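# Lower the held gear onto its shaft to mesh

## Task

The left gripper starts out holding a gear a little above the top of a shaft. Slide the gear down over the shaft until it is fully seated and sits level, perpendicular to the shaft, with its teeth engaged with both neighbouring gears. Forcing or jamming the gear counts as failure.

## Robot and tools

Robot: two arms, left_arm (on the +y side) and right_arm. Here only left_arm matters, since it already carries the gear; right_arm can stay still. Each gripper's fingers point along its own +z axis and close along its own y axis. end_effector_position is the point between the finger pads, about 1 cm short of the fingertips.

Frames: the scene frame has its origin at table-top height, midway between the nominal bases. +x points out over the table and +z points up. Measured bases: left_arm at (+0.005, +0.329, -0.017) m and right_arm at (+0.004, -0.292, -0.017) m, both nearly level. Reported hand positions and quaternions (wxyz) are given in each arm's own base frame. Fixed cameras and the table use the scene frame. Every commanded offset is measured along the current Hand target's own axes, so dz moves along the finger direction.

execute_actions(actions, cameras): actions is a list of actions. Each action is a table of up to 15 rows, one per 1/30 s control step. A short table repeats its last row to fill 15 steps. Each row is one flat list of 14 numbers, each in [-1, 1]. The first seven belong to left_arm (dx, dy, dz, rx, ry, rz, opening) and the next seven to right_arm in the same order. dx..rz are offsets from the Hand target held at the start of that action, not from the previous row. A following action or call starts from the new Hand target, so the same offset sent again moves the arm further. Scale: 1.0 equals 0.6 m, or 180 degrees for rx/ry/rz, which together form one rotation vector. Opening is absolute: +1 is fully open (0.094 m) and -1 is closed. Sending 0 is itself a command to half-open. To keep the gear held, always resend the left gripper's current commanded opening, which is shown under Tool commands. An empty actions list returns the state plus images. cameras picks images by name: ["all"], [], or a list of names.

move(target, speed, blend, opening_speed, grip_force, blocking, cameras): target is either one 14-number row laid out as above, or a list of up to 15 rows. Every row is an offset from the same starting Hand targets, and rows do not chain off each other. Paths are straight, all arms finish together, and a move lasts at most 10 s. speed is the top path speed in m/s, from 0.002 to 2.9 (default 0.25). Rotation is capped at twice that value in rad/s. Give one speed, or one per target. blend, in metres, rounds the corners of a list; 0 stops at each target. opening_speed is the rate of change of the commanded opening per second on the -1..+1 scale, at least 0.2. grip_force is the per-pad force cap in N, from 10 to 50; it persists and starts at full force. blocking=false returns after about 0.5 s while the move continues. The result adds a move: line giving the outcome (done, off_target, moving, held, fault) and any limits involved (limits=paced: the commanded pose was clipped; limits=held: steps were withheld). done means the arm rests within 10 mm and 2 degrees of its target. It says nothing about contact.

wait(seconds 0 to 10) lets time pass with the last commands held, and returns early if a running move ends. stop() brakes a running move to rest. zoom_image(camera, region=[x0, y0, x1, y1]) enlarges a pixel region, at most 504x504, from that camera's newest image. finished_scene(scene) takes the current scene's number as an integer and ends the scene irreversibly. Call it only once the gear is seated, level and meshing, and will stay that way with the robot not touching it.

Result lines: end_effector_position (m) and end_effector_quat_wxyz for each arm. Hand target is the last commanded pose after clipping, and the next offsets start from it. Tool commands. grip_measured is the finger opening on the command scale. With a hard part squeezed it can read a few mm narrower than the part. Joint positions end with the opening in metres. Joint torques are raw, noisy and include gravity. Joint velocities read "within noise" when the arm is at rest. Runs of actions also list positions at selected steps. Joint ranges (rad): waist -2.618 to 3.054, shoulder 0.000 to 3.142, elbow 0.000 to 3.142 (straight at 2.901), wrist pitch and yaw -1.571 to 1.571, wrist roll -2.094 to 2.094.

Control behaviour: each step clips the commanded orientation to within 40 degrees of the measured one. Friction and gravity often leave the gripper low, short or tilted, especially at long reach. Tiny moves may not happen at all, or may drift sideways. After every move, compare the position and quaternion against the Hand target and correct any tilt. Any new command, even all zeros, re-requests the Hand target. If the gripper still rests short, send the remaining gap as an offset. An arm that is blocked keeps pressing. To relieve it, command the target back past the gripper's actual position, for example slightly up along the shaft.

Cameras: cam_high and cam_low are fixed on a beam behind the arms; cam_left_wrist and cam_right_wrist ride on the hands. All are 896x504. Calibrations are given in OpenCV form and may be slightly off.

Cautions: align the gear's bore with the shaft using the images first. Then descend slowly, a few mm at a time at low speed. If it binds, back off and realign or rotate slightly about the shaft axis so the teeth line up, rather than pushing. Release only once the gear is seated, by opening well above grip_measured, then withdraw gently. Never drop the gear or let anything leave the table. Do not strike the bar, plate or rail near the bases. Keep the arms, grippers and wrist-camera cables from touching each other or any fixture. Do not route paths near an arm's own base. Avoid long stretched holds and pushes against unreachable poses, because motors overheat: MOTOR HOT at 75 °C, a fold-up fault at 90 °C, and a collapse at 100 °C.

Each tool is called after ">>>" as name([rows], argument=value, ...), one row to a line, values as JSON.

## Session

>>> execute_actions(actions=[])

Scene clock: 0.00 s.
left_arm: end_effector_position=(+0.2806, -0.1562, +0.1197) grip_measured=-0.602 end_effector_quat_wxyz=(-0.003, +0.862, +0.506, +0.004) | right_arm: end_effector_position=(+0.3810, +0.0000, +0.4022) grip_measured=+1.000 end_effector_quat_wxyz=(+0.707, +0.000, +0.707, +0.000)
Joint positions: left_arm=[-0.514 1.758 1.497 -1.31 -0.01 1.566 0.019] | right_arm=[0 1.047 1.047 0 0 0 0.094]
Joint velocities: within noise
Joint torques (N m): no reading
Heat: left arm: 30 °C; right arm: 29 °C.
Hand target: left_arm +0.2817, -0.1565, +0.1252; +0.004, +0.862, +0.507, +0.008 | right_arm +0.3801, -0.0004, +0.4096; +0.713, +0.001, +0.701, +0.000
Tool commands: left_gripper/opening=-1.0 right_gripper/opening=+1.0

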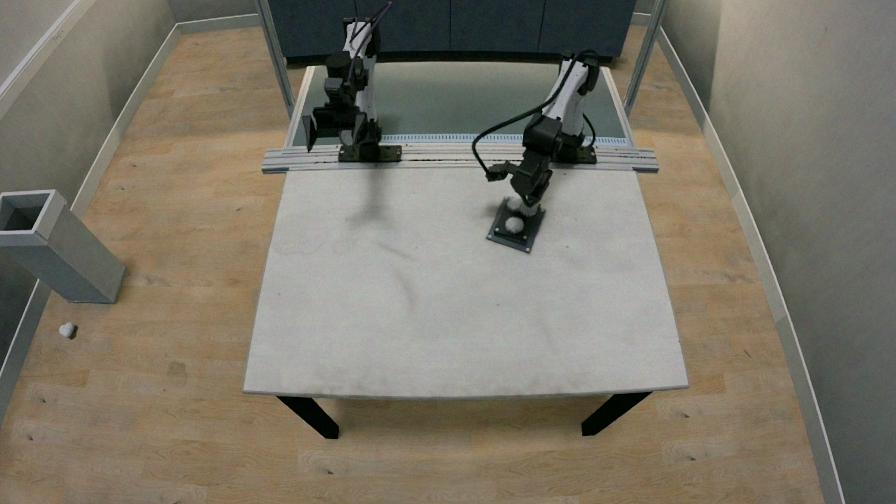

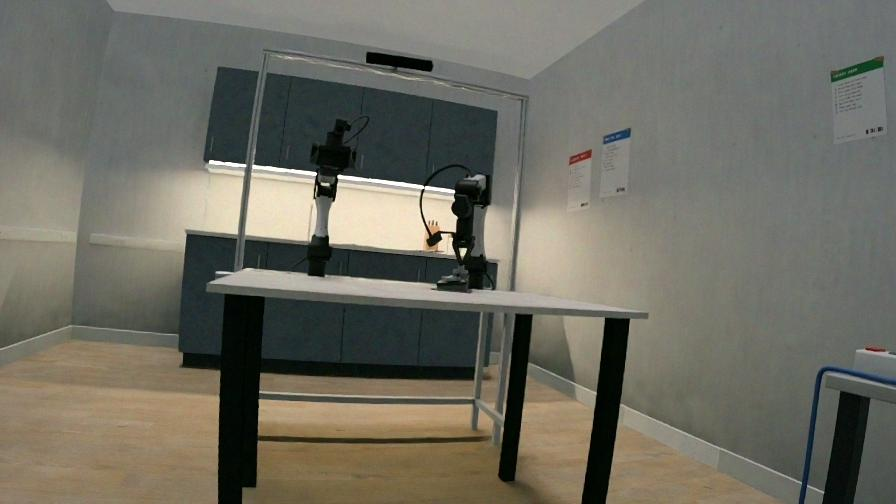

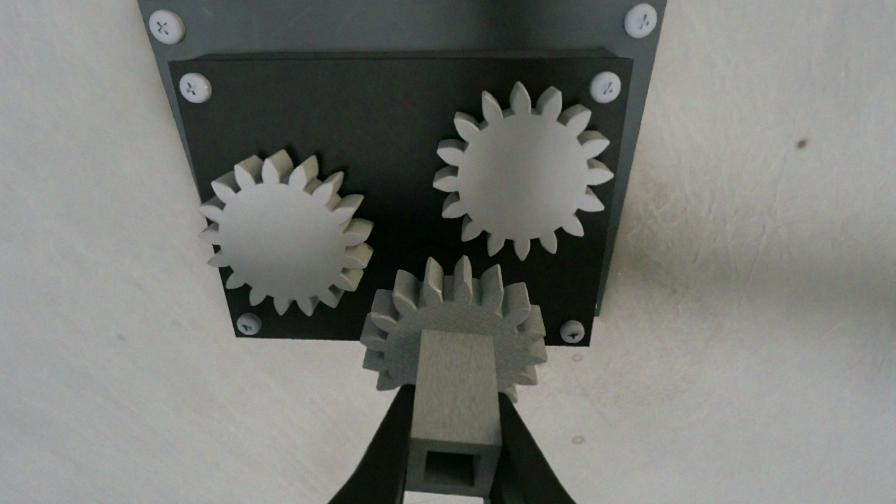

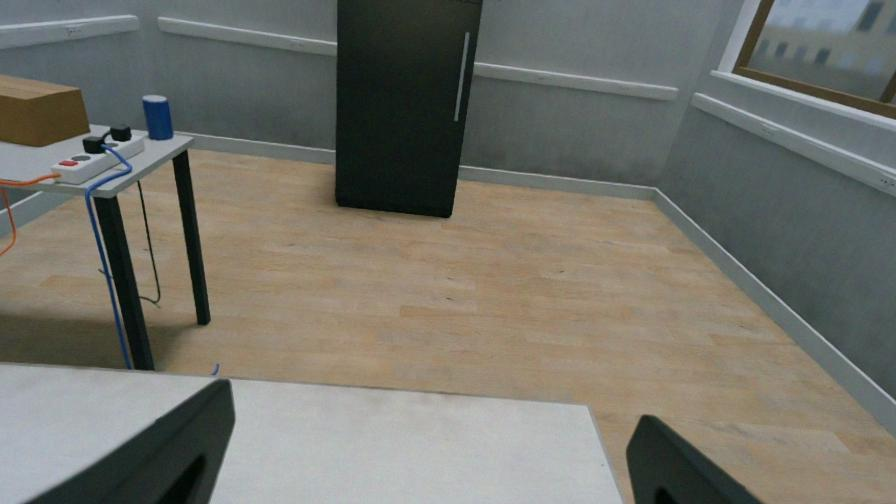

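>>> zoom_image(camera="cam_left_wrist", region=[190, 60, 640, 440])

>>> zoom_image(camera="cam_low", region=[400, 220, 520, 300])

>>> zoom_image(camera="cam_high", region=[470, 150, 570, 260])

Scaled by 1.120 from the camera's 896x504 image, which has a finer 1280x720 frame.

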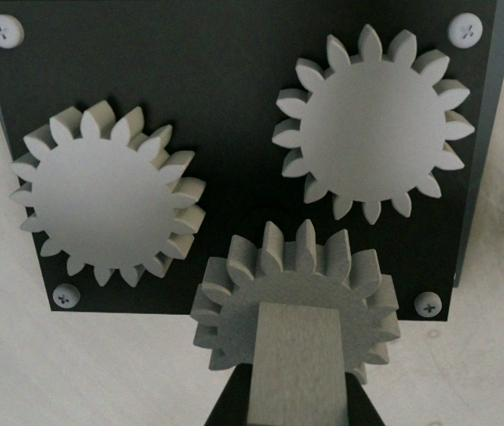

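Scaled by 4.200 from the camera's 896x504 image, which has a finer 1280x720 frame.

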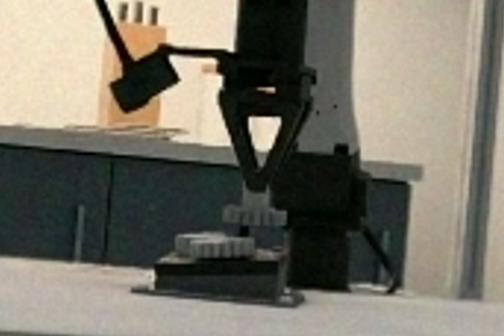

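Scaled by 4.582 from the camera's 896x504 image, which has a finer 1280x720 frame.

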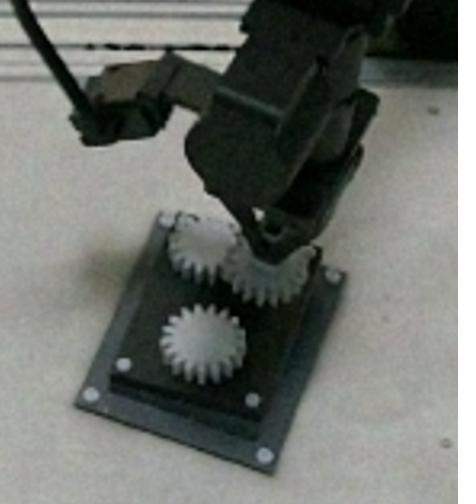

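>>> move([
  [0,0,-0.04,0,0,0,-1,0,0,0,0,0,0,1],
  [0.1,0,-0.05,0,0,0,-1,0,0,0,0,0,0,1],
], blend=[0.005,0], speed=0.12, cameras=["cam_left_wrist"])

>>> zoom_image(camera="cam_left_wrist", region=[220, 0, 670, 300])

Scene clock: 77.50 s.
left_arm: end_effector_position=(+0.3087, -0.1036, +0.1505) grip_measured=-0.602 end_effector_quat_wxyz=(+0.002, +0.859, +0.511, +0.008) | right_arm: end_effector_position=(+0.3810, +0.0000, +0.4022) grip_measured=+1.000 end_effector_quat_wxyz=(+0.707, +0.000, +0.707, +0.000)
Joint positions: left_arm=[-0.329 1.766 1.629 -1.42 -0.01 1.739 0.019] | right_arm=[0 1.047 1.047 0 0 0 0.094]
Joint torques (N m): left_arm=[0.06 -7.06 7.56 0.14 0.15 -0.05] | right_arm=[-0.36 -2.8 9.26 1.61 0.07 0.06]
Heat: left arm: 39 °C; right arm: 43 °C.
Hand target: left_arm +0.3103, -0.1042, +0.1558; +0.005, +0.862, +0.507, +0.008 | right_arm +0.3801, -0.0004, +0.4096; +0.713, +0.001, +0.701, +0.000
Off the commanded pose: left_arm 0.006 m, 1 deg | right_arm 0.008 m, 1 deg.
move: done
camera_calibration:
cam_left_wrist: T_world_to_cam=[[-0.915629, 0.400995, -0.0287419, 0.328362], [0.330667, 0.791845, 0.513459, -0.0548488], [0.228654, 0.460634, -0.857633, 0.209978], [0, 0, 0, 1]] pos_world=[0.270782, -0.184963, 0.217684]
Images, in order (width x height): cam_left_wrist 896x504.

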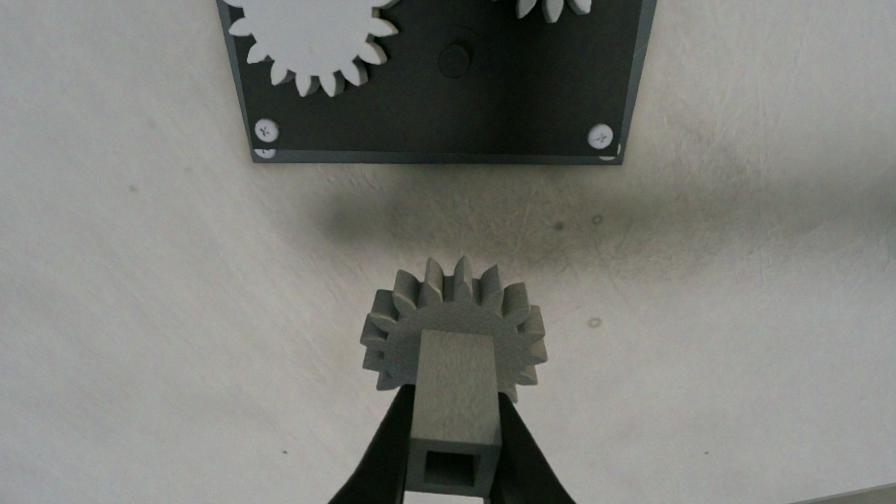

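Scaled by 1.120 from the camera's 896x504 image, which has a finer 1280x720 frame.

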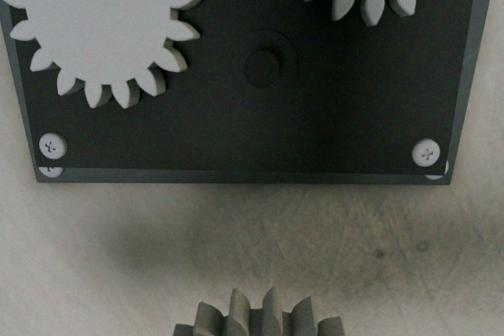

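>>> zoom_image(camera="cam_left_wrist", region=[404, 10, 524, 110])

>>> zoom_image(camera="cam_left_wrist", region=[340, 240, 570, 420])

Scaled by 4.200 from the camera's 896x504 image, which has a finer 1280x720 frame.

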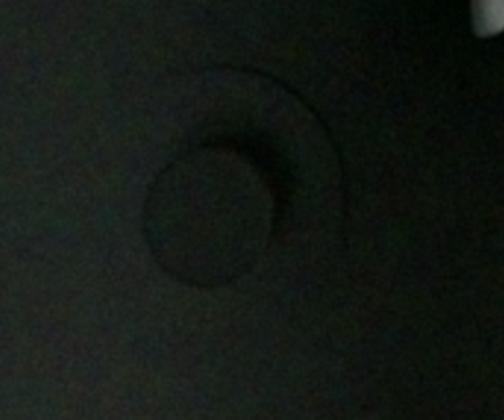

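Scaled by 2.191 from the camera's 896x504 image, which has a finer 1280x720 frame.

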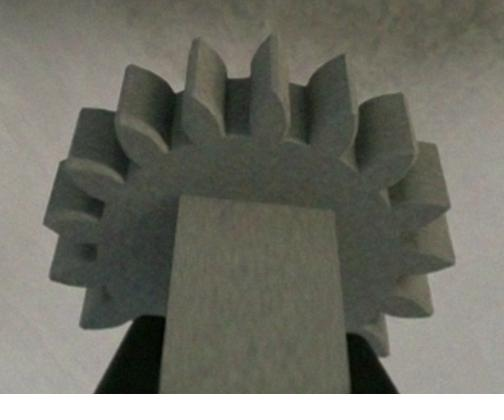

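>>> move(target=[0,0,-0.05,0,-0.15,0,-1,0,0,0,0,0,0,1], speed=0.3, cameras=["cam_left_wrist"])

>>> zoom_image(camera="cam_left_wrist", region=[200, 0, 500, 300])

>>> zoom_image(camera="cam_left_wrist", region=[430, 0, 730, 300])

Scene clock: 143.93 s.
left_arm: end_effector_position=(+0.3136, -0.1035, +0.1790) grip_measured=-0.602 end_effector_quat_wxyz=(+0.148, +0.836, +0.507, -0.149) | right_arm: end_effector_position=(+0.3810, +0.0000, +0.4022) grip_measured=+1.000 end_effector_quat_wxyz=(+0.707, +0.000, +0.707, +0.000)
Joint positions: left_arm=[-0.103 1.834 1.765 -1.565 0.419 1.962 0.019] | right_arm=[0 1.047 1.047 0 0 0 0.094]
Joint torques (N m): left_arm=[0.28 -8.96 5.45 -0.01 0.57 -0.05] | right_arm=[-0.34 -2.82 9.28 1.63 0.05 0.06]
Heat: left arm: 36 °C; right arm: 46 °C.
Hand target: left_arm +0.3098, -0.1041, +0.1858; +0.123, +0.840, +0.492, -0.193 | right_arm +0.3801, -0.0004, +0.4096; +0.713, +0.001, +0.701, +0.000
Off the commanded pose: left_arm 0.008 m, 6 deg | right_arm 0.008 m, 1 deg.
joint sent to its limit (left arm) — joint 4 (wrist pitch), lower limit. The joint targets are off in orientation, not in position.
move: off_target (left_arm)
camera_calibration:
cam_left_wrist: T_world_to_cam=[[-0.927633, 0.365511, -0.0768104, 0.342315], [0.356722, 0.927974, 0.107762, 0.00732574], [0.110666, 0.0725633, -0.991205, 0.253933], [0, 0, 0, 1]] pos_world=[0.286828, -0.150344, 0.277203]
Images, in order (width x height): cam_left_wrist 896x504.

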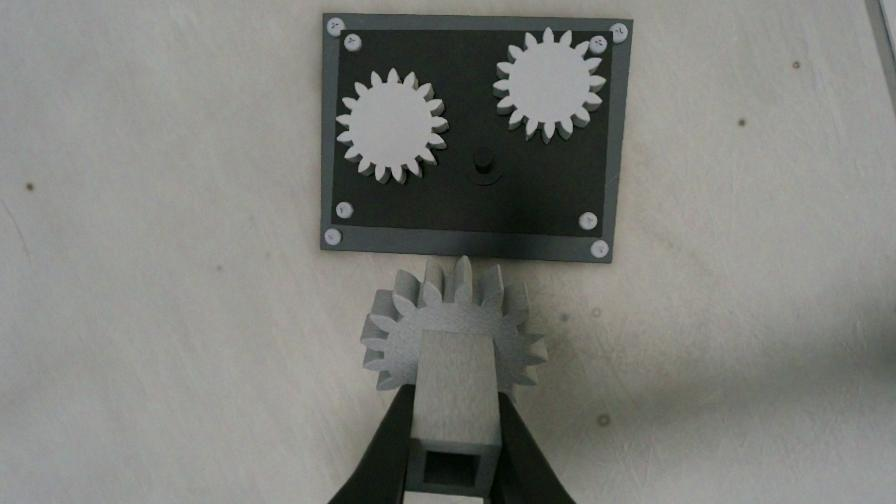

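Scaled by 1.680 from the camera's 896x504 image, which has a finer 1280x720 frame.

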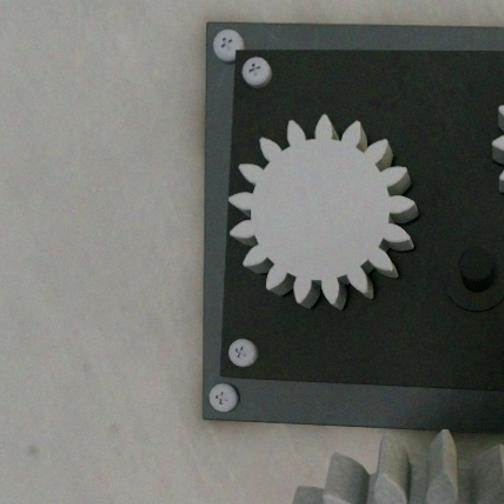

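Scaled by 1.680 from the camera's 896x504 image, which has a finer 1280x720 frame.

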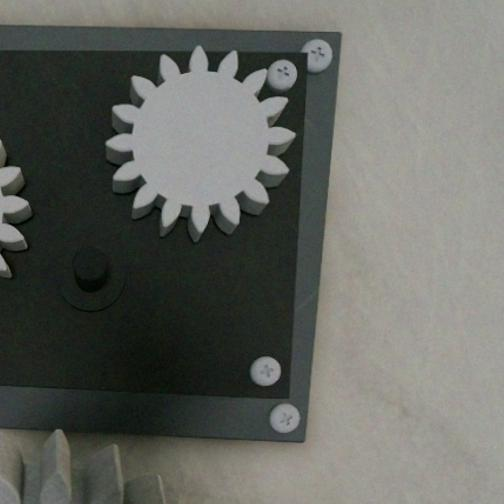

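>>> zoom_image(camera="cam_left_wrist", region=[350, 250, 460, 410])

>>> zoom_image(camera="cam_left_wrist", region=[450, 250, 560, 410])

>>> zoom_image(camera="cam_left_wrist", region=[380, 320, 530, 504])

Scaled by 3.150 from the camera's 896x504 image, which has a finer 1280x720 frame.

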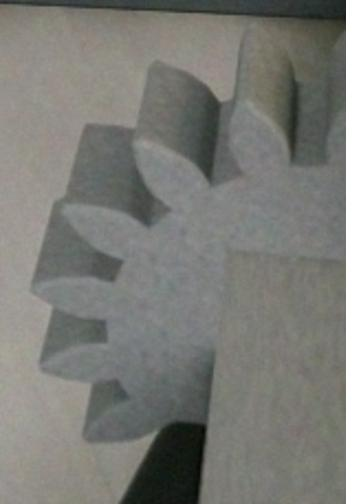

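Scaled by 3.150 from the camera's 896x504 image, which has a finer 1280x720 frame.

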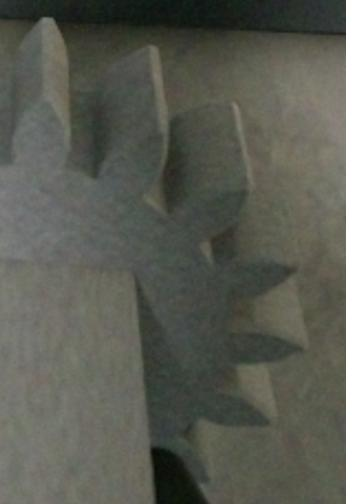

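Scaled by 2.739 from the camera's 896x504 image, which has a finer 1280x720 frame.

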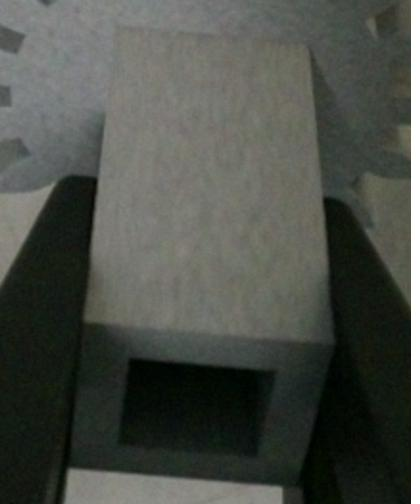

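>>> move(target=[-0.0755,0.016,0.1217,0.0139,0.1766,-0.0032,-1,0,0,0,0,0,0,1], speed=0.25, cameras=["cam_left_wrist"])

>>> zoom_image(camera="cam_left_wrist", region=[190, 60, 640, 440])

Scene clock: 393.60 s.
left_arm: end_effector_position=(+0.2809, -0.1737, +0.1408) grip_measured=-0.602 end_effector_quat_wxyz=(-0.036, +0.863, +0.504, +0.028) | right_arm: end_effector_position=(+0.3810, +0.0000, +0.4022) grip_measured=+1.000 end_effector_quat_wxyz=(+0.707, +0.000, +0.707, +0.000)
Joint positions: left_arm=[-0.597 1.834 1.671 -1.449 -0.082 1.486 0.019] | right_arm=[0 1.047 1.047 0 0 0 0.094]
Joint torques (N m): left_arm=[-0.02 -7.82 5.49 0.26 -0.07 -0.22] | right_arm=[-0.31 -2.85 9.32 1.62 0.06 0.07]
Heat: left arm: 41 °C; right arm: 53 °C.
Hand target: left_arm +0.2832, -0.1731, +0.1408; -0.036, +0.861, +0.506, +0.033 | right_arm +0.3801, -0.0004, +0.4096; +0.713, +0.001, +0.701, +0.000
Off the commanded pose: left_arm 0.002 m, 1 deg | right_arm 0.008 m, 1 deg.
move: done
camera_calibration:
cam_left_wrist: T_world_to_cam=[[-0.909357, 0.415871, 0.0110072, 0.325918], [0.345387, 0.739956, 0.577211, -0.00729679], [0.231901, 0.528693, -0.816521, 0.245345], [0, 0, 0, 1]] pos_world=[0.242, -0.259853, 0.200954]
Images, in order (width x height): cam_left_wrist 896x504.

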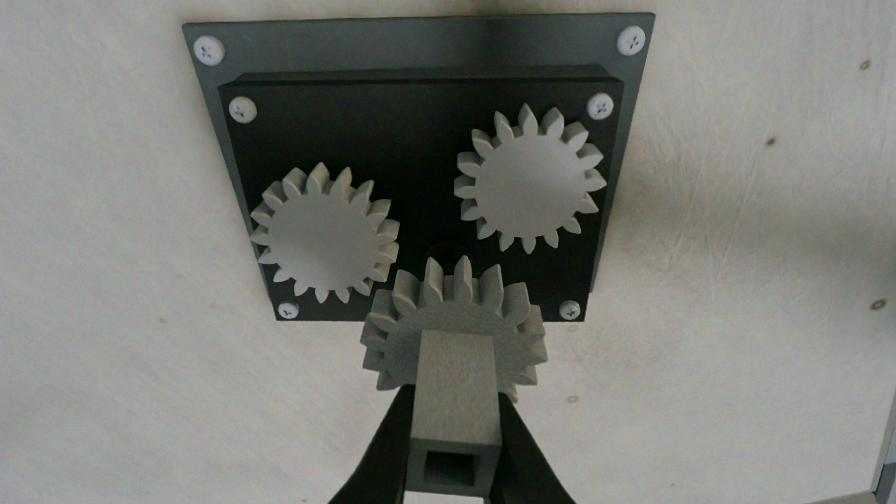

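Scaled by 1.120 from the camera's 896x504 image, which has a finer 1280x720 frame.

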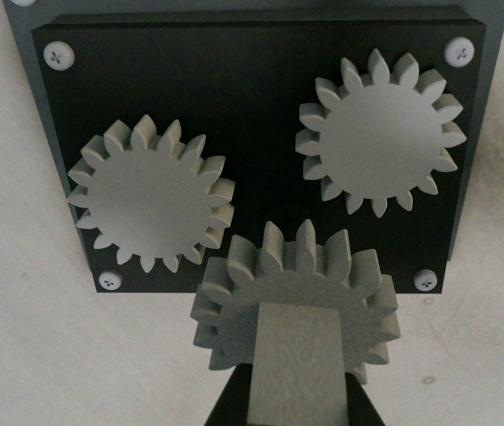

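>>> move(target=[0.0035,0.0012,0.02,-0.003,0,0,-1,0,0,0,0,0,0,1], speed=0.06, cameras=["cam_left_wrist"])

>>> zoom_image(camera="cam_left_wrist", region=[190, 60, 640, 440])

Scene clock: 471.73 s.
left_arm: end_effector_position=(+0.2830, -0.1731, +0.1284) grip_measured=-0.602 end_effector_quat_wxyz=(-0.035, +0.862, +0.506, +0.030) | right_arm: end_effector_position=(+0.3810, +0.0000, +0.4022) grip_measured=+1.000 end_effector_quat_wxyz=(+0.707, +0.000, +0.707, +0.000)
Joint positions: left_arm=[-0.593 1.834 1.622 -1.397 -0.084 1.486 0.019] | right_arm=[0 1.047 1.047 0 0 0 0.094]
Joint torques (N m): left_arm=[0.42 -8.81 4.55 0.32 -0.03 -0.11] | right_arm=[-0.27 -2.8 9.29 1.63 0.07 0.06]
Heat: left arm: 40 °C; right arm: 54 °C.
Hand target: left_arm +0.2851, -0.1705, +0.1290; -0.032, +0.861, +0.506, +0.035 | right_arm +0.3801, -0.0004, +0.4096; +0.713, +0.001, +0.701, +0.000
Off the commanded pose: left_arm 0.003 m, 1 deg | right_arm 0.008 m, 1 deg.
move: done
camera_calibration:
cam_left_wrist: T_world_to_cam=[[-0.911092, 0.41214, 0.00723659, 0.328143], [0.340049, 0.74157, 0.578308, 0.000357391], [0.232978, 0.529353, -0.815786, 0.234163], [0, 0, 0, 1]] pos_world=[0.244292, -0.259461, 0.188446]
Images, in order (width x height): cam_left_wrist 896x504.

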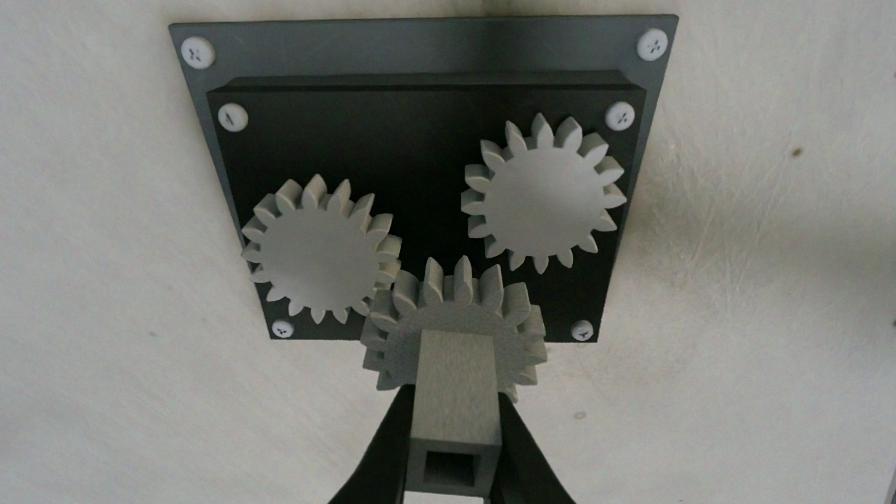

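Scaled by 1.120 from the camera's 896x504 image, which has a finer 1280x720 frame.

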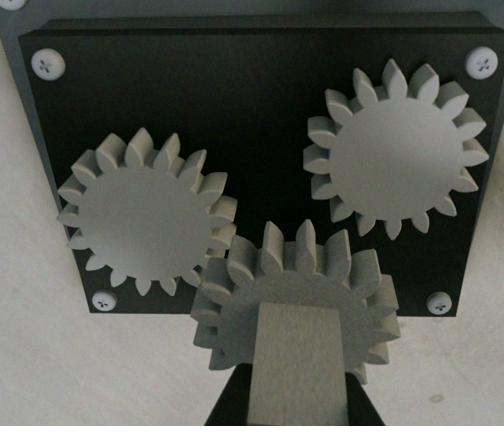

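>>> move(target=[0.002,-0.0007,0.0117,0,0,0,-1,0,0,0,0,0,0,1], speed=0.03, cameras=["cam_left_wrist"])

>>> zoom_image(camera="cam_left_wrist", region=[190, 60, 640, 440])

Scene clock: 507.87 s.
left_arm: end_effector_position=(+0.2835, -0.1714, +0.1206) grip_measured=-0.602 end_effector_quat_wxyz=(-0.036, +0.860, +0.508, +0.029) | right_arm: end_effector_position=(+0.3810, +0.0000, +0.4022) grip_measured=+1.000 end_effector_quat_wxyz=(+0.707, +0.000, +0.707, +0.000)
Joint positions: left_arm=[-0.588 1.834 1.591 -1.368 -0.084 1.486 0.019] | right_arm=[0 1.047 1.047 0 0 0 0.094]
Joint torques (N m): left_arm=[0.44 -9.06 4.57 0.32 -0.03 -0.07] | right_arm=[-0.34 -2.88 9.37 1.62 0.07 0.08]
Heat: left arm: 41 °C; right arm: 55 °C.
Hand target: left_arm +0.2856, -0.1686, +0.1222; -0.032, +0.861, +0.506, +0.035 | right_arm +0.3801, -0.0004, +0.4096; +0.713, +0.001, +0.701, +0.000
Off the commanded pose: left_arm 0.004 m, 1 deg | right_arm 0.008 m, 1 deg.
move: done
camera_calibration:
cam_left_wrist: T_world_to_cam=[[-0.913079, 0.407674, 0.00940153, 0.327482], [0.337388, 0.742307, 0.578922, 0.00422871], [0.229032, 0.531773, -0.815329, 0.228346], [0, 0, 0, 1]] pos_world=[0.245291, -0.258073, 0.18065]
Images, in order (width x height): cam_left_wrist 896x504.

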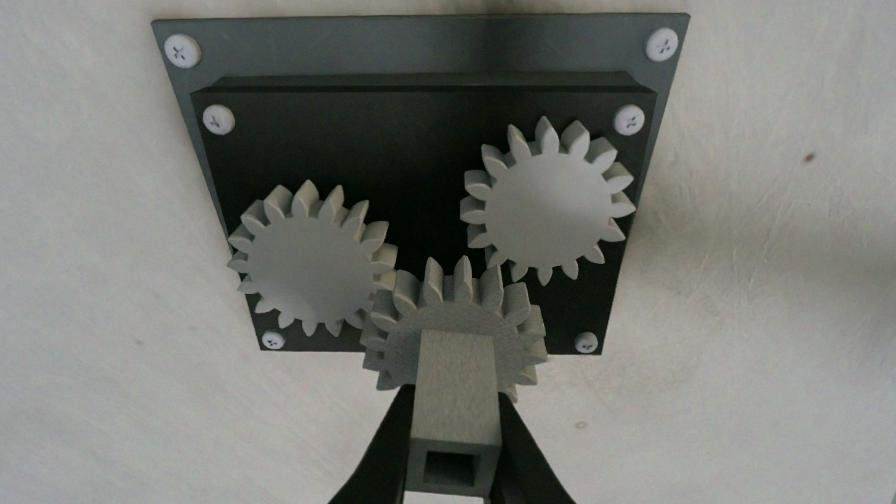

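Scaled by 1.120 from the camera's 896x504 image, which has a finer 1280x720 frame.

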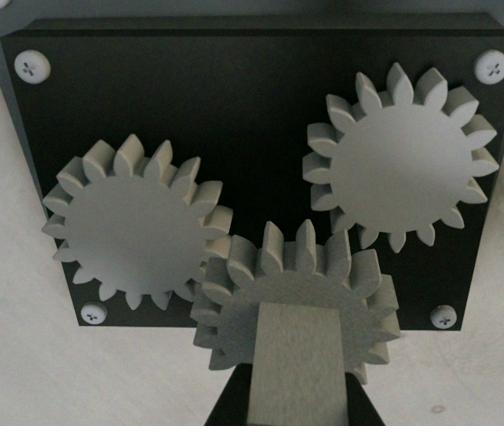

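>>> move(target=[0,0,0.014,0,0,0,-1,0,0,0,0,0,0,1], speed=0.03, cameras=["cam_left_wrist"])

>>> zoom_image(camera="cam_left_wrist", region=[190, 60, 640, 440])

Scene clock: 527.70 s.
left_arm: end_effector_position=(+0.2829, -0.1710, +0.1168) grip_measured=-0.601 end_effector_quat_wxyz=(-0.035, +0.861, +0.507, +0.030) | right_arm: end_effector_position=(+0.3810, +0.0000, +0.4022) grip_measured=+1.000 end_effector_quat_wxyz=(+0.707, +0.000, +0.707, +0.000)
Joint positions: left_arm=[-0.588 1.829 1.57 -1.35 -0.084 1.487 0.019] | right_arm=[0 1.047 1.047 0 0 0 0.094]
Joint torques (N m): left_arm=[0.64 -8.68 3.56 0.46 -0.04 -0.06] | right_arm=[-0.32 -2.8 9.32 1.63 0.06 0.06]
Heat: left arm: 41 °C; right arm: 55 °C.
Hand target: left_arm +0.2858, -0.1679, +0.1138; -0.032, +0.861, +0.506, +0.035 | right_arm +0.3801, -0.0004, +0.4096; +0.713, +0.001, +0.701, +0.000
Off the commanded pose: left_arm 0.005 m, 1 deg | right_arm 0.008 m, 1 deg.
move: done
camera_calibration:
cam_left_wrist: T_world_to_cam=[[-0.912644, 0.408684, 0.00761151, 0.327051], [0.337335, 0.742536, 0.578658, 0.00644574], [0.230837, 0.530677, -0.815535, 0.224473], [0, 0, 0, 1]] pos_world=[0.24449, -0.257569, 0.176846]
Images, in order (width x height): cam_left_wrist 896x504.

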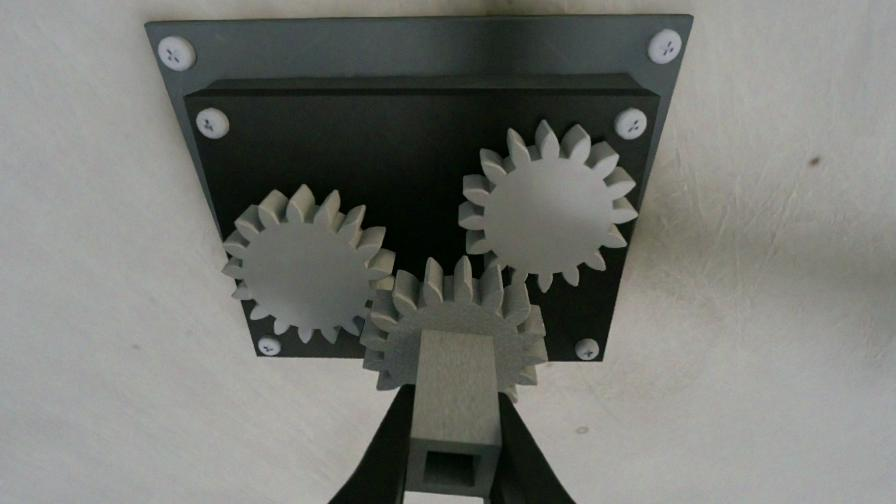

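Scaled by 1.120 from the camera's 896x504 image, which has a finer 1280x720 frame.

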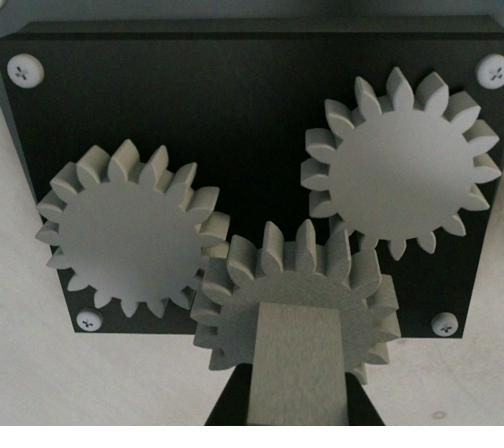

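>>> zoom_image(camera="cam_left_wrist", region=[330, 230, 430, 370])

>>> zoom_image(camera="cam_left_wrist", region=[450, 210, 590, 330])

Scaled by 3.600 from the camera's 896x504 image, which has a finer 1280x720 frame.

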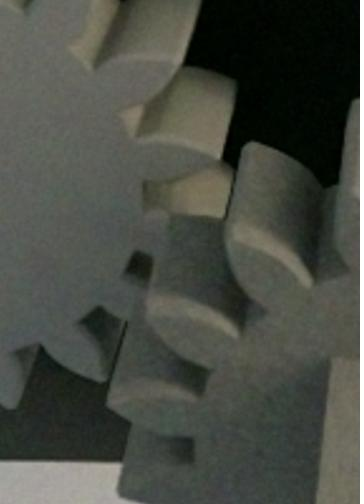

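Scaled by 3.600 from the camera's 896x504 image, which has a finer 1280x720 frame.

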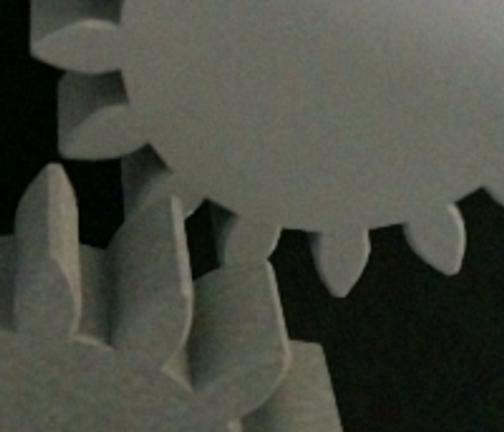

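>>> execute_actions([
  [[0.002,0,0,0,0,0,-1,0,0,0,0,0,0,1]],
  [[-0.004,0,0,0,0,0,-1,0,0,0,0,0,0,1]],
  [[0.002,0.002,0,0,0,0,-1,0,0,0,0,0,0,1]],
  [[0,-0.004,0,0,0,0,-1,0,0,0,0,0,0,1]],
  [[0,0.002,0,0,0,0,-1,0,0,0,0,0,0,1]],
])

Scene clock: 585.87 s.
left_arm: end_effector_position=(+0.2829, -0.1705, +0.1168) grip_measured=-0.601 end_effector_quat_wxyz=(-0.034, +0.861, +0.506, +0.030) | right_arm: end_effector_position=(+0.3810, +0.0000, +0.4022) grip_measured=+1.000 end_effector_quat_wxyz=(+0.707, +0.000, +0.707, +0.000)
Joint positions: left_arm=[-0.586 1.824 1.564 -1.345 -0.084 1.491 0.019] | right_arm=[0 1.047 1.047 0 0 0 0.094]
Joint torques (N m): left_arm=[0.49 -8.31 4.01 0.43 -0.04 -0.09] | right_arm=[-0.28 -2.8 9.33 1.61 0.06 0.06]
Heat: left arm: 44 °C; right arm: 56 °C.
Hand target: left_arm +0.2857, -0.1678, +0.1137; -0.032, +0.861, +0.506, +0.035 | right_arm +0.3801, -0.0004, +0.4096; +0.713, +0.001, +0.701, +0.000
Off the commanded pose: left_arm 0.005 m, 1 deg | right_arm 0.008 m, 1 deg.
Step readings (end_effector_position of left_arm | right_arm):
0: (+0.2829, -0.1710, +0.1168) | (+0.3810, +0.0000, +0.4022)
1: (+0.2829, -0.1709, +0.1168) | (+0.3810, +0.0000, +0.4022)
2: (+0.2830, -0.1708, +0.1168) | (+0.3810, +0.0000, +0.4022)
4: (+0.2831, -0.1706, +0.1168) | (+0.3810, +0.0000, +0.4022)
8: (+0.2831, -0.1706, +0.1168) | (+0.3810, +0.0000, +0.4022)
15: (+0.2831, -0.1706, +0.1168) | (+0.3810, +0.0000, +0.4022)
16: (+0.2831, -0.1706, +0.1168) | (+0.3810, +0.0000, +0.4022)
17: (+0.2831, -0.1706, +0.1168) | (+0.3810, +0.0000, +0.4022)
19: (+0.2831, -0.1706, +0.1168) | (+0.3810, +0.0000, +0.4022)
23: (+0.2831, -0.1706, +0.1168) | (+0.3810, +0.0000, +0.4022)
30: (+0.2831, -0.1706, +0.1168) | (+0.3810, +0.0000, +0.4022)
31: (+0.2831, -0.1706, +0.1168) | (+0.3810, +0.0000, +0.4022)
32: (+0.2831, -0.1706, +0.1168) | (+0.3810, +0.0000, +0.4022)
34: (+0.2831, -0.1706, +0.1168) | (+0.3810, +0.0000, +0.4022)
38: (+0.2831, -0.1706, +0.1168) | (+0.3810, +0.0000, +0.4022)
45: (+0.2831, -0.1706, +0.1168) | (+0.3810, +0.0000, +0.4022)
46: (+0.2830, -0.1705, +0.1168) | (+0.3810, +0.0000, +0.4022)
47: (+0.2830, -0.1705, +0.1168) | (+0.3810, +0.0000, +0.4022)
49: (+0.2829, -0.1705, +0.1169) | (+0.3810, +0.0000, +0.4022)
53: (+0.2830, -0.1705, +0.1169) | (+0.3810, +0.0000, +0.4022)
60: (+0.2829, -0.1705, +0.1168) | (+0.3810, +0.0000, +0.4022)
61: (+0.2829, -0.1705, +0.1168) | (+0.3810, +0.0000, +0.4022)
62: (+0.2829, -0.1705, +0.1168) | (+0.3810, +0.0000, +0.4022)
64: (+0.2829, -0.1705, +0.1168) | (+0.3810, +0.0000, +0.4022)
68: (+0.2829, -0.1705, +0.1168) | (+0.3810, +0.0000, +0.4022)
75: (+0.2829, -0.1705, +0.1168) | (+0.3810, +0.0000, +0.4022)

>>> execute_actions([
  [[0,0,0.004,0,0.008,0,-1,0,0,0,0,0,0,1]],
  [[0,0,0,0,-0.016,0,-1,0,0,0,0,0,0,1]],
  [[0,0,0,0.008,0.008,0,-1,0,0,0,0,0,0,1]],
  [[0,0,0,-0.016,0,0,-1,0,0,0,0,0,0,1]],
  [[0,0,0,0.008,0,0,-1,0,0,0,0,0,0,1]],
], cameras=["cam_left_wrist"])

Scene clock: 598.37 s.
left_arm: end_effector_position=(+0.2827, -0.1697, +0.1167) grip_measured=-0.601 end_effector_quat_wxyz=(-0.021, +0.862, +0.506, +0.030) | right_arm: end_effector_position=(+0.3810, +0.0000, +0.4022) grip_measured=+1.000 end_effector_quat_wxyz=(+0.707, +0.000, +0.707, +0.000)
Joint positions: left_arm=[-0.579 1.799 1.534 -1.315 -0.072 1.5 0.019] | right_arm=[0 1.047 1.047 0 0 0 0.094]
Joint torques (N m): left_arm=[-0.01 -5.98 5.67 0.3 -0.16 -0.16] | right_arm=[-0.38 -2.84 9.31 1.62 0.05 0.07]
Heat: left arm: 44 °C; right arm: 57 °C.
Hand target: left_arm +0.2858, -0.1676, +0.1113; -0.032, +0.861, +0.506, +0.035 | right_arm +0.3801, -0.0004, +0.4096; +0.713, +0.001, +0.701, +0.000
Off the commanded pose: left_arm 0.007 m, 1 deg | right_arm 0.008 m, 1 deg.
Step readings (end_effector_position of left_arm | right_arm):
0: (+0.2829, -0.1705, +0.1168) | (+0.3810, +0.0000, +0.4022)
1: (+0.2831, -0.1705, +0.1168) | (+0.3810, +0.0000, +0.4022)
2: (+0.2830, -0.1706, +0.1168) | (+0.3810, +0.0000, +0.4022)
4: (+0.2829, -0.1707, +0.1168) | (+0.3810, +0.0000, +0.4022)
8: (+0.2829, -0.1707, +0.1167) | (+0.3810, +0.0000, +0.4022)
15: (+0.2829, -0.1706, +0.1167) | (+0.3810, +0.0000, +0.4022)
16: (+0.2829, -0.1708, +0.1167) | (+0.3810, +0.0000, +0.4022)
17: (+0.2831, -0.1704, +0.1167) | (+0.3810, +0.0000, +0.4022)
19: (+0.2832, -0.1702, +0.1168) | (+0.3810, +0.0000, +0.4022)
23: (+0.2834, -0.1701, +0.1168) | (+0.3810, +0.0000, +0.4022)
30: (+0.2834, -0.1701, +0.1168) | (+0.3810, +0.0000, +0.4022)
31: (+0.2833, -0.1700, +0.1168) | (+0.3810, +0.0000, +0.4022)
32: (+0.2833, -0.1700, +0.1169) | (+0.3810, +0.0000, +0.4022)
34: (+0.2833, -0.1700, +0.1169) | (+0.3810, +0.0000, +0.4022)
38: (+0.2833, -0.1700, +0.1169) | (+0.3810, +0.0000, +0.4022)
45: (+0.2833, -0.1700, +0.1169) | (+0.3810, +0.0000, +0.4022)
46: (+0.2830, -0.1698, +0.1167) | (+0.3810, +0.0000, +0.4022)
47: (+0.2828, -0.1697, +0.1169) | (+0.3810, +0.0000, +0.4022)
49: (+0.2827, -0.1697, +0.1167) | (+0.3810, +0.0000, +0.4022)
53: (+0.2827, -0.1697, +0.1167) | (+0.3810, +0.0000, +0.4022)
60: (+0.2827, -0.1697, +0.1167) | (+0.3810, +0.0000, +0.4022)
61: (+0.2827, -0.1697, +0.1167) | (+0.3810, +0.0000, +0.4022)
62: (+0.2827, -0.1697, +0.1167) | (+0.3810, +0.0000, +0.4022)
64: (+0.2827, -0.1697, +0.1167) | (+0.3810, +0.0000, +0.4022)
68: (+0.2827, -0.1697, +0.1167) | (+0.3810, +0.0000, +0.4022)
75: (+0.2827, -0.1697, +0.1167) | (+0.3810, +0.0000, +0.4022)
camera_calibration:
cam_left_wrist: T_world_to_cam=[[-0.910969, 0.412129, -0.0168867, 0.329247], [0.331295, 0.755455, 0.565271, 0.0110013], [0.245722, 0.50935, -0.824732, 0.216988], [0, 0, 0, 1]] pos_world=[0.24297, -0.254526, 0.178298]
Images, in order (width x height): cam_left_wrist 896x504.

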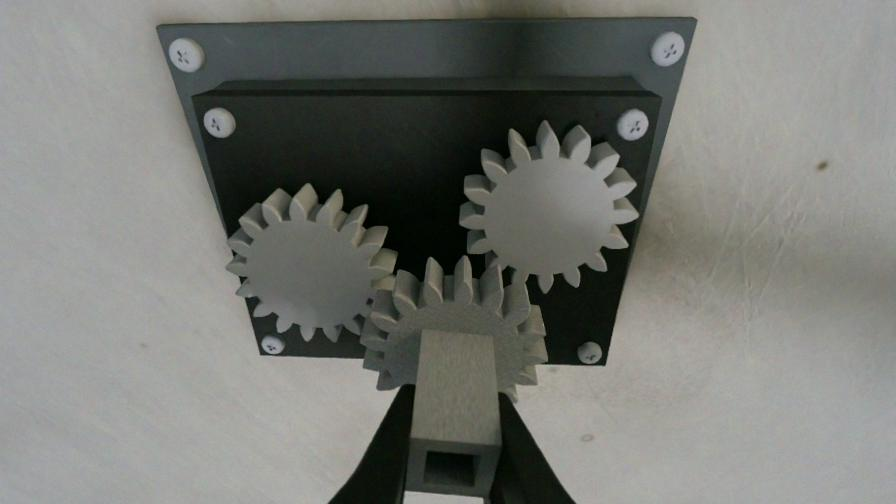

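>>> move([
  [0,0,-0.015,0,0,0,-1,0,0,0,0,0,0,1],
  [0.0065,0,-0.015,0,0,0,-1,0,0,0,0,0,0,1],
  [0.0065,0,-0.01,0,0,0,-1,0,0,0,0,0,0,1],
], speed=0.05, cameras=["cam_left_wrist"])

>>> zoom_image(camera="cam_left_wrist", region=[330, 210, 590, 370])

Scene clock: 642.27 s.
left_arm: end_effector_position=(+0.2835, -0.1692, +0.1175) grip_measured=-0.601 end_effector_quat_wxyz=(-0.026, +0.862, +0.506, +0.030) | right_arm: end_effector_position=(+0.3810, +0.0000, +0.4022) grip_measured=+1.000 end_effector_quat_wxyz=(+0.707, +0.000, +0.707, +0.000)
Joint positions: left_arm=[-0.578 1.81 1.55 -1.331 -0.077 1.5 0.019] | right_arm=[0 1.047 1.047 0 0 0 0.094]
Joint torques (N m): left_arm=[0.61 -7.17 6.22 0.21 -0.12 -0.08] | right_arm=[-0.35 -2.86 9.25 1.62 0.07 0.06]
Heat: left arm: 39 °C; right arm: 57 °C.
Hand target: left_arm +0.2875, -0.1648, +0.1177; -0.032, +0.861, +0.506, +0.035 | right_arm +0.3801, -0.0004, +0.4096; +0.713, +0.001, +0.701, +0.000
Off the commanded pose: left_arm 0.006 m, 1 deg | right_arm 0.008 m, 1 deg.
move: done
camera_calibration:
cam_left_wrist: T_world_to_cam=[[-0.911177, 0.411942, -0.00779229, 0.328777], [0.334347, 0.750331, 0.570276, 0.00762016], [0.240768, 0.517017, -0.821416, 0.219499], [0, 0, 0, 1]] pos_world=[0.244178, -0.25464, 0.178516]
Images, in order (width x height): cam_left_wrist 896x504.

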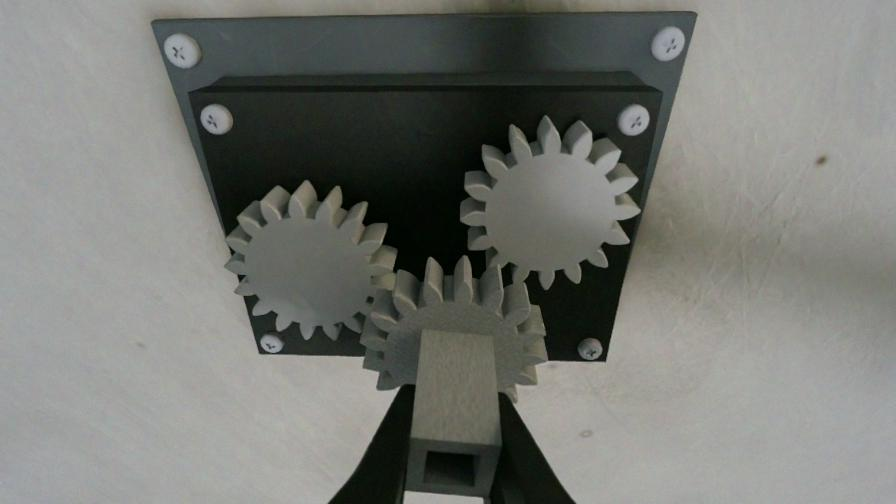

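Scaled by 1.938 from the camera's 896x504 image, which has a finer 1280x720 frame.

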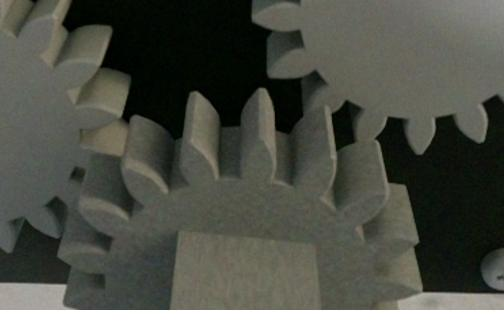

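>>> execute_actions([
  [[-0.005,0,0.004,0,0,0,-1,0,0,0,0,0,0,1]],
  [[0,0,0,0,0,-0.011,-1,0,0,0,0,0,0,1]],
  [[0,0,0,0,0,-0.011,-1,0,0,0,0,0,0,1]],
  [[0,0,0,0,0,0.022,-1,0,0,0,0,0,0,1]],
  [[0,0,0,0,0,0.011,-1,0,0,0,0,0,0,1]],
  [[0,0,0,0,0,0.011,-1,0,0,0,0,0,0,1]],
  [[0,0,0,0,0,-0.022,-1,0,0,0,0,0,0,1]],
])

Scene clock: 679.47 s.
left_arm: end_effector_position=(+0.2847, -0.1676, +0.1166) grip_measured=-0.601 end_effector_quat_wxyz=(-0.028, +0.862, +0.505, +0.031) | right_arm: end_effector_position=(+0.3810, +0.0000, +0.4022) grip_measured=+1.000 end_effector_quat_wxyz=(+0.707, +0.000, +0.707, +0.000)
Joint positions: left_arm=[-0.575 1.813 1.55 -1.33 -0.082 1.507 0.019] | right_arm=[0 1.047 1.047 0 0 0 0.094]
Joint torques (N m): left_arm=[-0.24 -7.38 5.42 0.28 -0.07 -0.21] | right_arm=[-0.34 -2.81 9.29 1.62 0.07 0.06]
Heat: left arm: 42 °C; right arm: 58 °C.
Hand target: left_arm +0.2861, -0.1672, +0.1151; -0.032, +0.861, +0.506, +0.035 | right_arm +0.3801, -0.0004, +0.4096; +0.713, +0.001, +0.701, +0.000
Off the commanded pose: left_arm 0.002 m, 1 deg | right_arm 0.008 m, 1 deg.
Step readings (end_effector_position of left_arm | right_arm):
0: (+0.2845, -0.1675, +0.1166) | (+0.3810, +0.0000, +0.4022)
1: (+0.2845, -0.1675, +0.1166) | (+0.3810, +0.0000, +0.4022)
2: (+0.2845, -0.1675, +0.1166) | (+0.3810, +0.0000, +0.4022)
4: (+0.2845, -0.1675, +0.1166) | (+0.3810, +0.0000, +0.4022)
8: (+0.2845, -0.1675, +0.1166) | (+0.3810, +0.0000, +0.4022)
15: (+0.2845, -0.1675, +0.1166) | (+0.3810, +0.0000, +0.4022)
16: (+0.2845, -0.1675, +0.1166) | (+0.3810, +0.0000, +0.4022)
17: (+0.2845, -0.1675, +0.1166) | (+0.3810, +0.0000, +0.4022)
19: (+0.2845, -0.1675, +0.1166) | (+0.3810, +0.0000, +0.4022)
23: (+0.2845, -0.1675, +0.1166) | (+0.3810, +0.0000, +0.4022)
30: (+0.2845, -0.1675, +0.1166) | (+0.3810, +0.0000, +0.4022)
31: (+0.2845, -0.1675, +0.1166) | (+0.3810, +0.0000, +0.4022)
32: (+0.2845, -0.1675, +0.1166) | (+0.3810, +0.0000, +0.4022)
34: (+0.2845, -0.1675, +0.1166) | (+0.3810, +0.0000, +0.4022)
38: (+0.2845, -0.1675, +0.1166) | (+0.3810, +0.0000, +0.4022)
45: (+0.2845, -0.1675, +0.1166) | (+0.3810, +0.0000, +0.4022)
46: (+0.2846, -0.1675, +0.1166) | (+0.3810, +0.0000, +0.4022)
47: (+0.2846, -0.1675, +0.1166) | (+0.3810, +0.0000, +0.4022)
49: (+0.2846, -0.1675, +0.1166) | (+0.3810, +0.0000, +0.4022)
53: (+0.2846, -0.1675, +0.1166) | (+0.3810, +0.0000, +0.4022)
60: (+0.2846, -0.1675, +0.1166) | (+0.3810, +0.0000, +0.4022)
61: (+0.2846, -0.1675, +0.1166) | (+0.3810, +0.0000, +0.4022)
62: (+0.2846, -0.1675, +0.1166) | (+0.3810, +0.0000, +0.4022)
64: (+0.2846, -0.1675, +0.1166) | (+0.3810, +0.0000, +0.4022)
68: (+0.2846, -0.1675, +0.1166) | (+0.3810, +0.0000, +0.4022)
75: (+0.2846, -0.1675, +0.1166) | (+0.3810, +0.0000, +0.4022)
76: (+0.2847, -0.1676, +0.1166) | (+0.3810, +0.0000, +0.4022)
77: (+0.2847, -0.1676, +0.1166) | (+0.3810, +0.0000, +0.4022)
79: (+0.2847, -0.1676, +0.1166) | (+0.3810, +0.0000, +0.4022)
83: (+0.2847, -0.1676, +0.1166) | (+0.3810, +0.0000, +0.4022)
90: (+0.2847, -0.1676, +0.1166) | (+0.3810, +0.0000, +0.4022)
91: (+0.2847, -0.1676, +0.1166) | (+0.3810, +0.0000, +0.4022)
92: (+0.2847, -0.1676, +0.1166) | (+0.3810, +0.0000, +0.4022)
94: (+0.2847, -0.1676, +0.1166) | (+0.3810, +0.0000, +0.4022)
98: (+0.2847, -0.1676, +0.1166) | (+0.3810, +0.0000, +0.4022)
105: (+0.2847, -0.1676, +0.1166) | (+0.3810, +0.0000, +0.4022)


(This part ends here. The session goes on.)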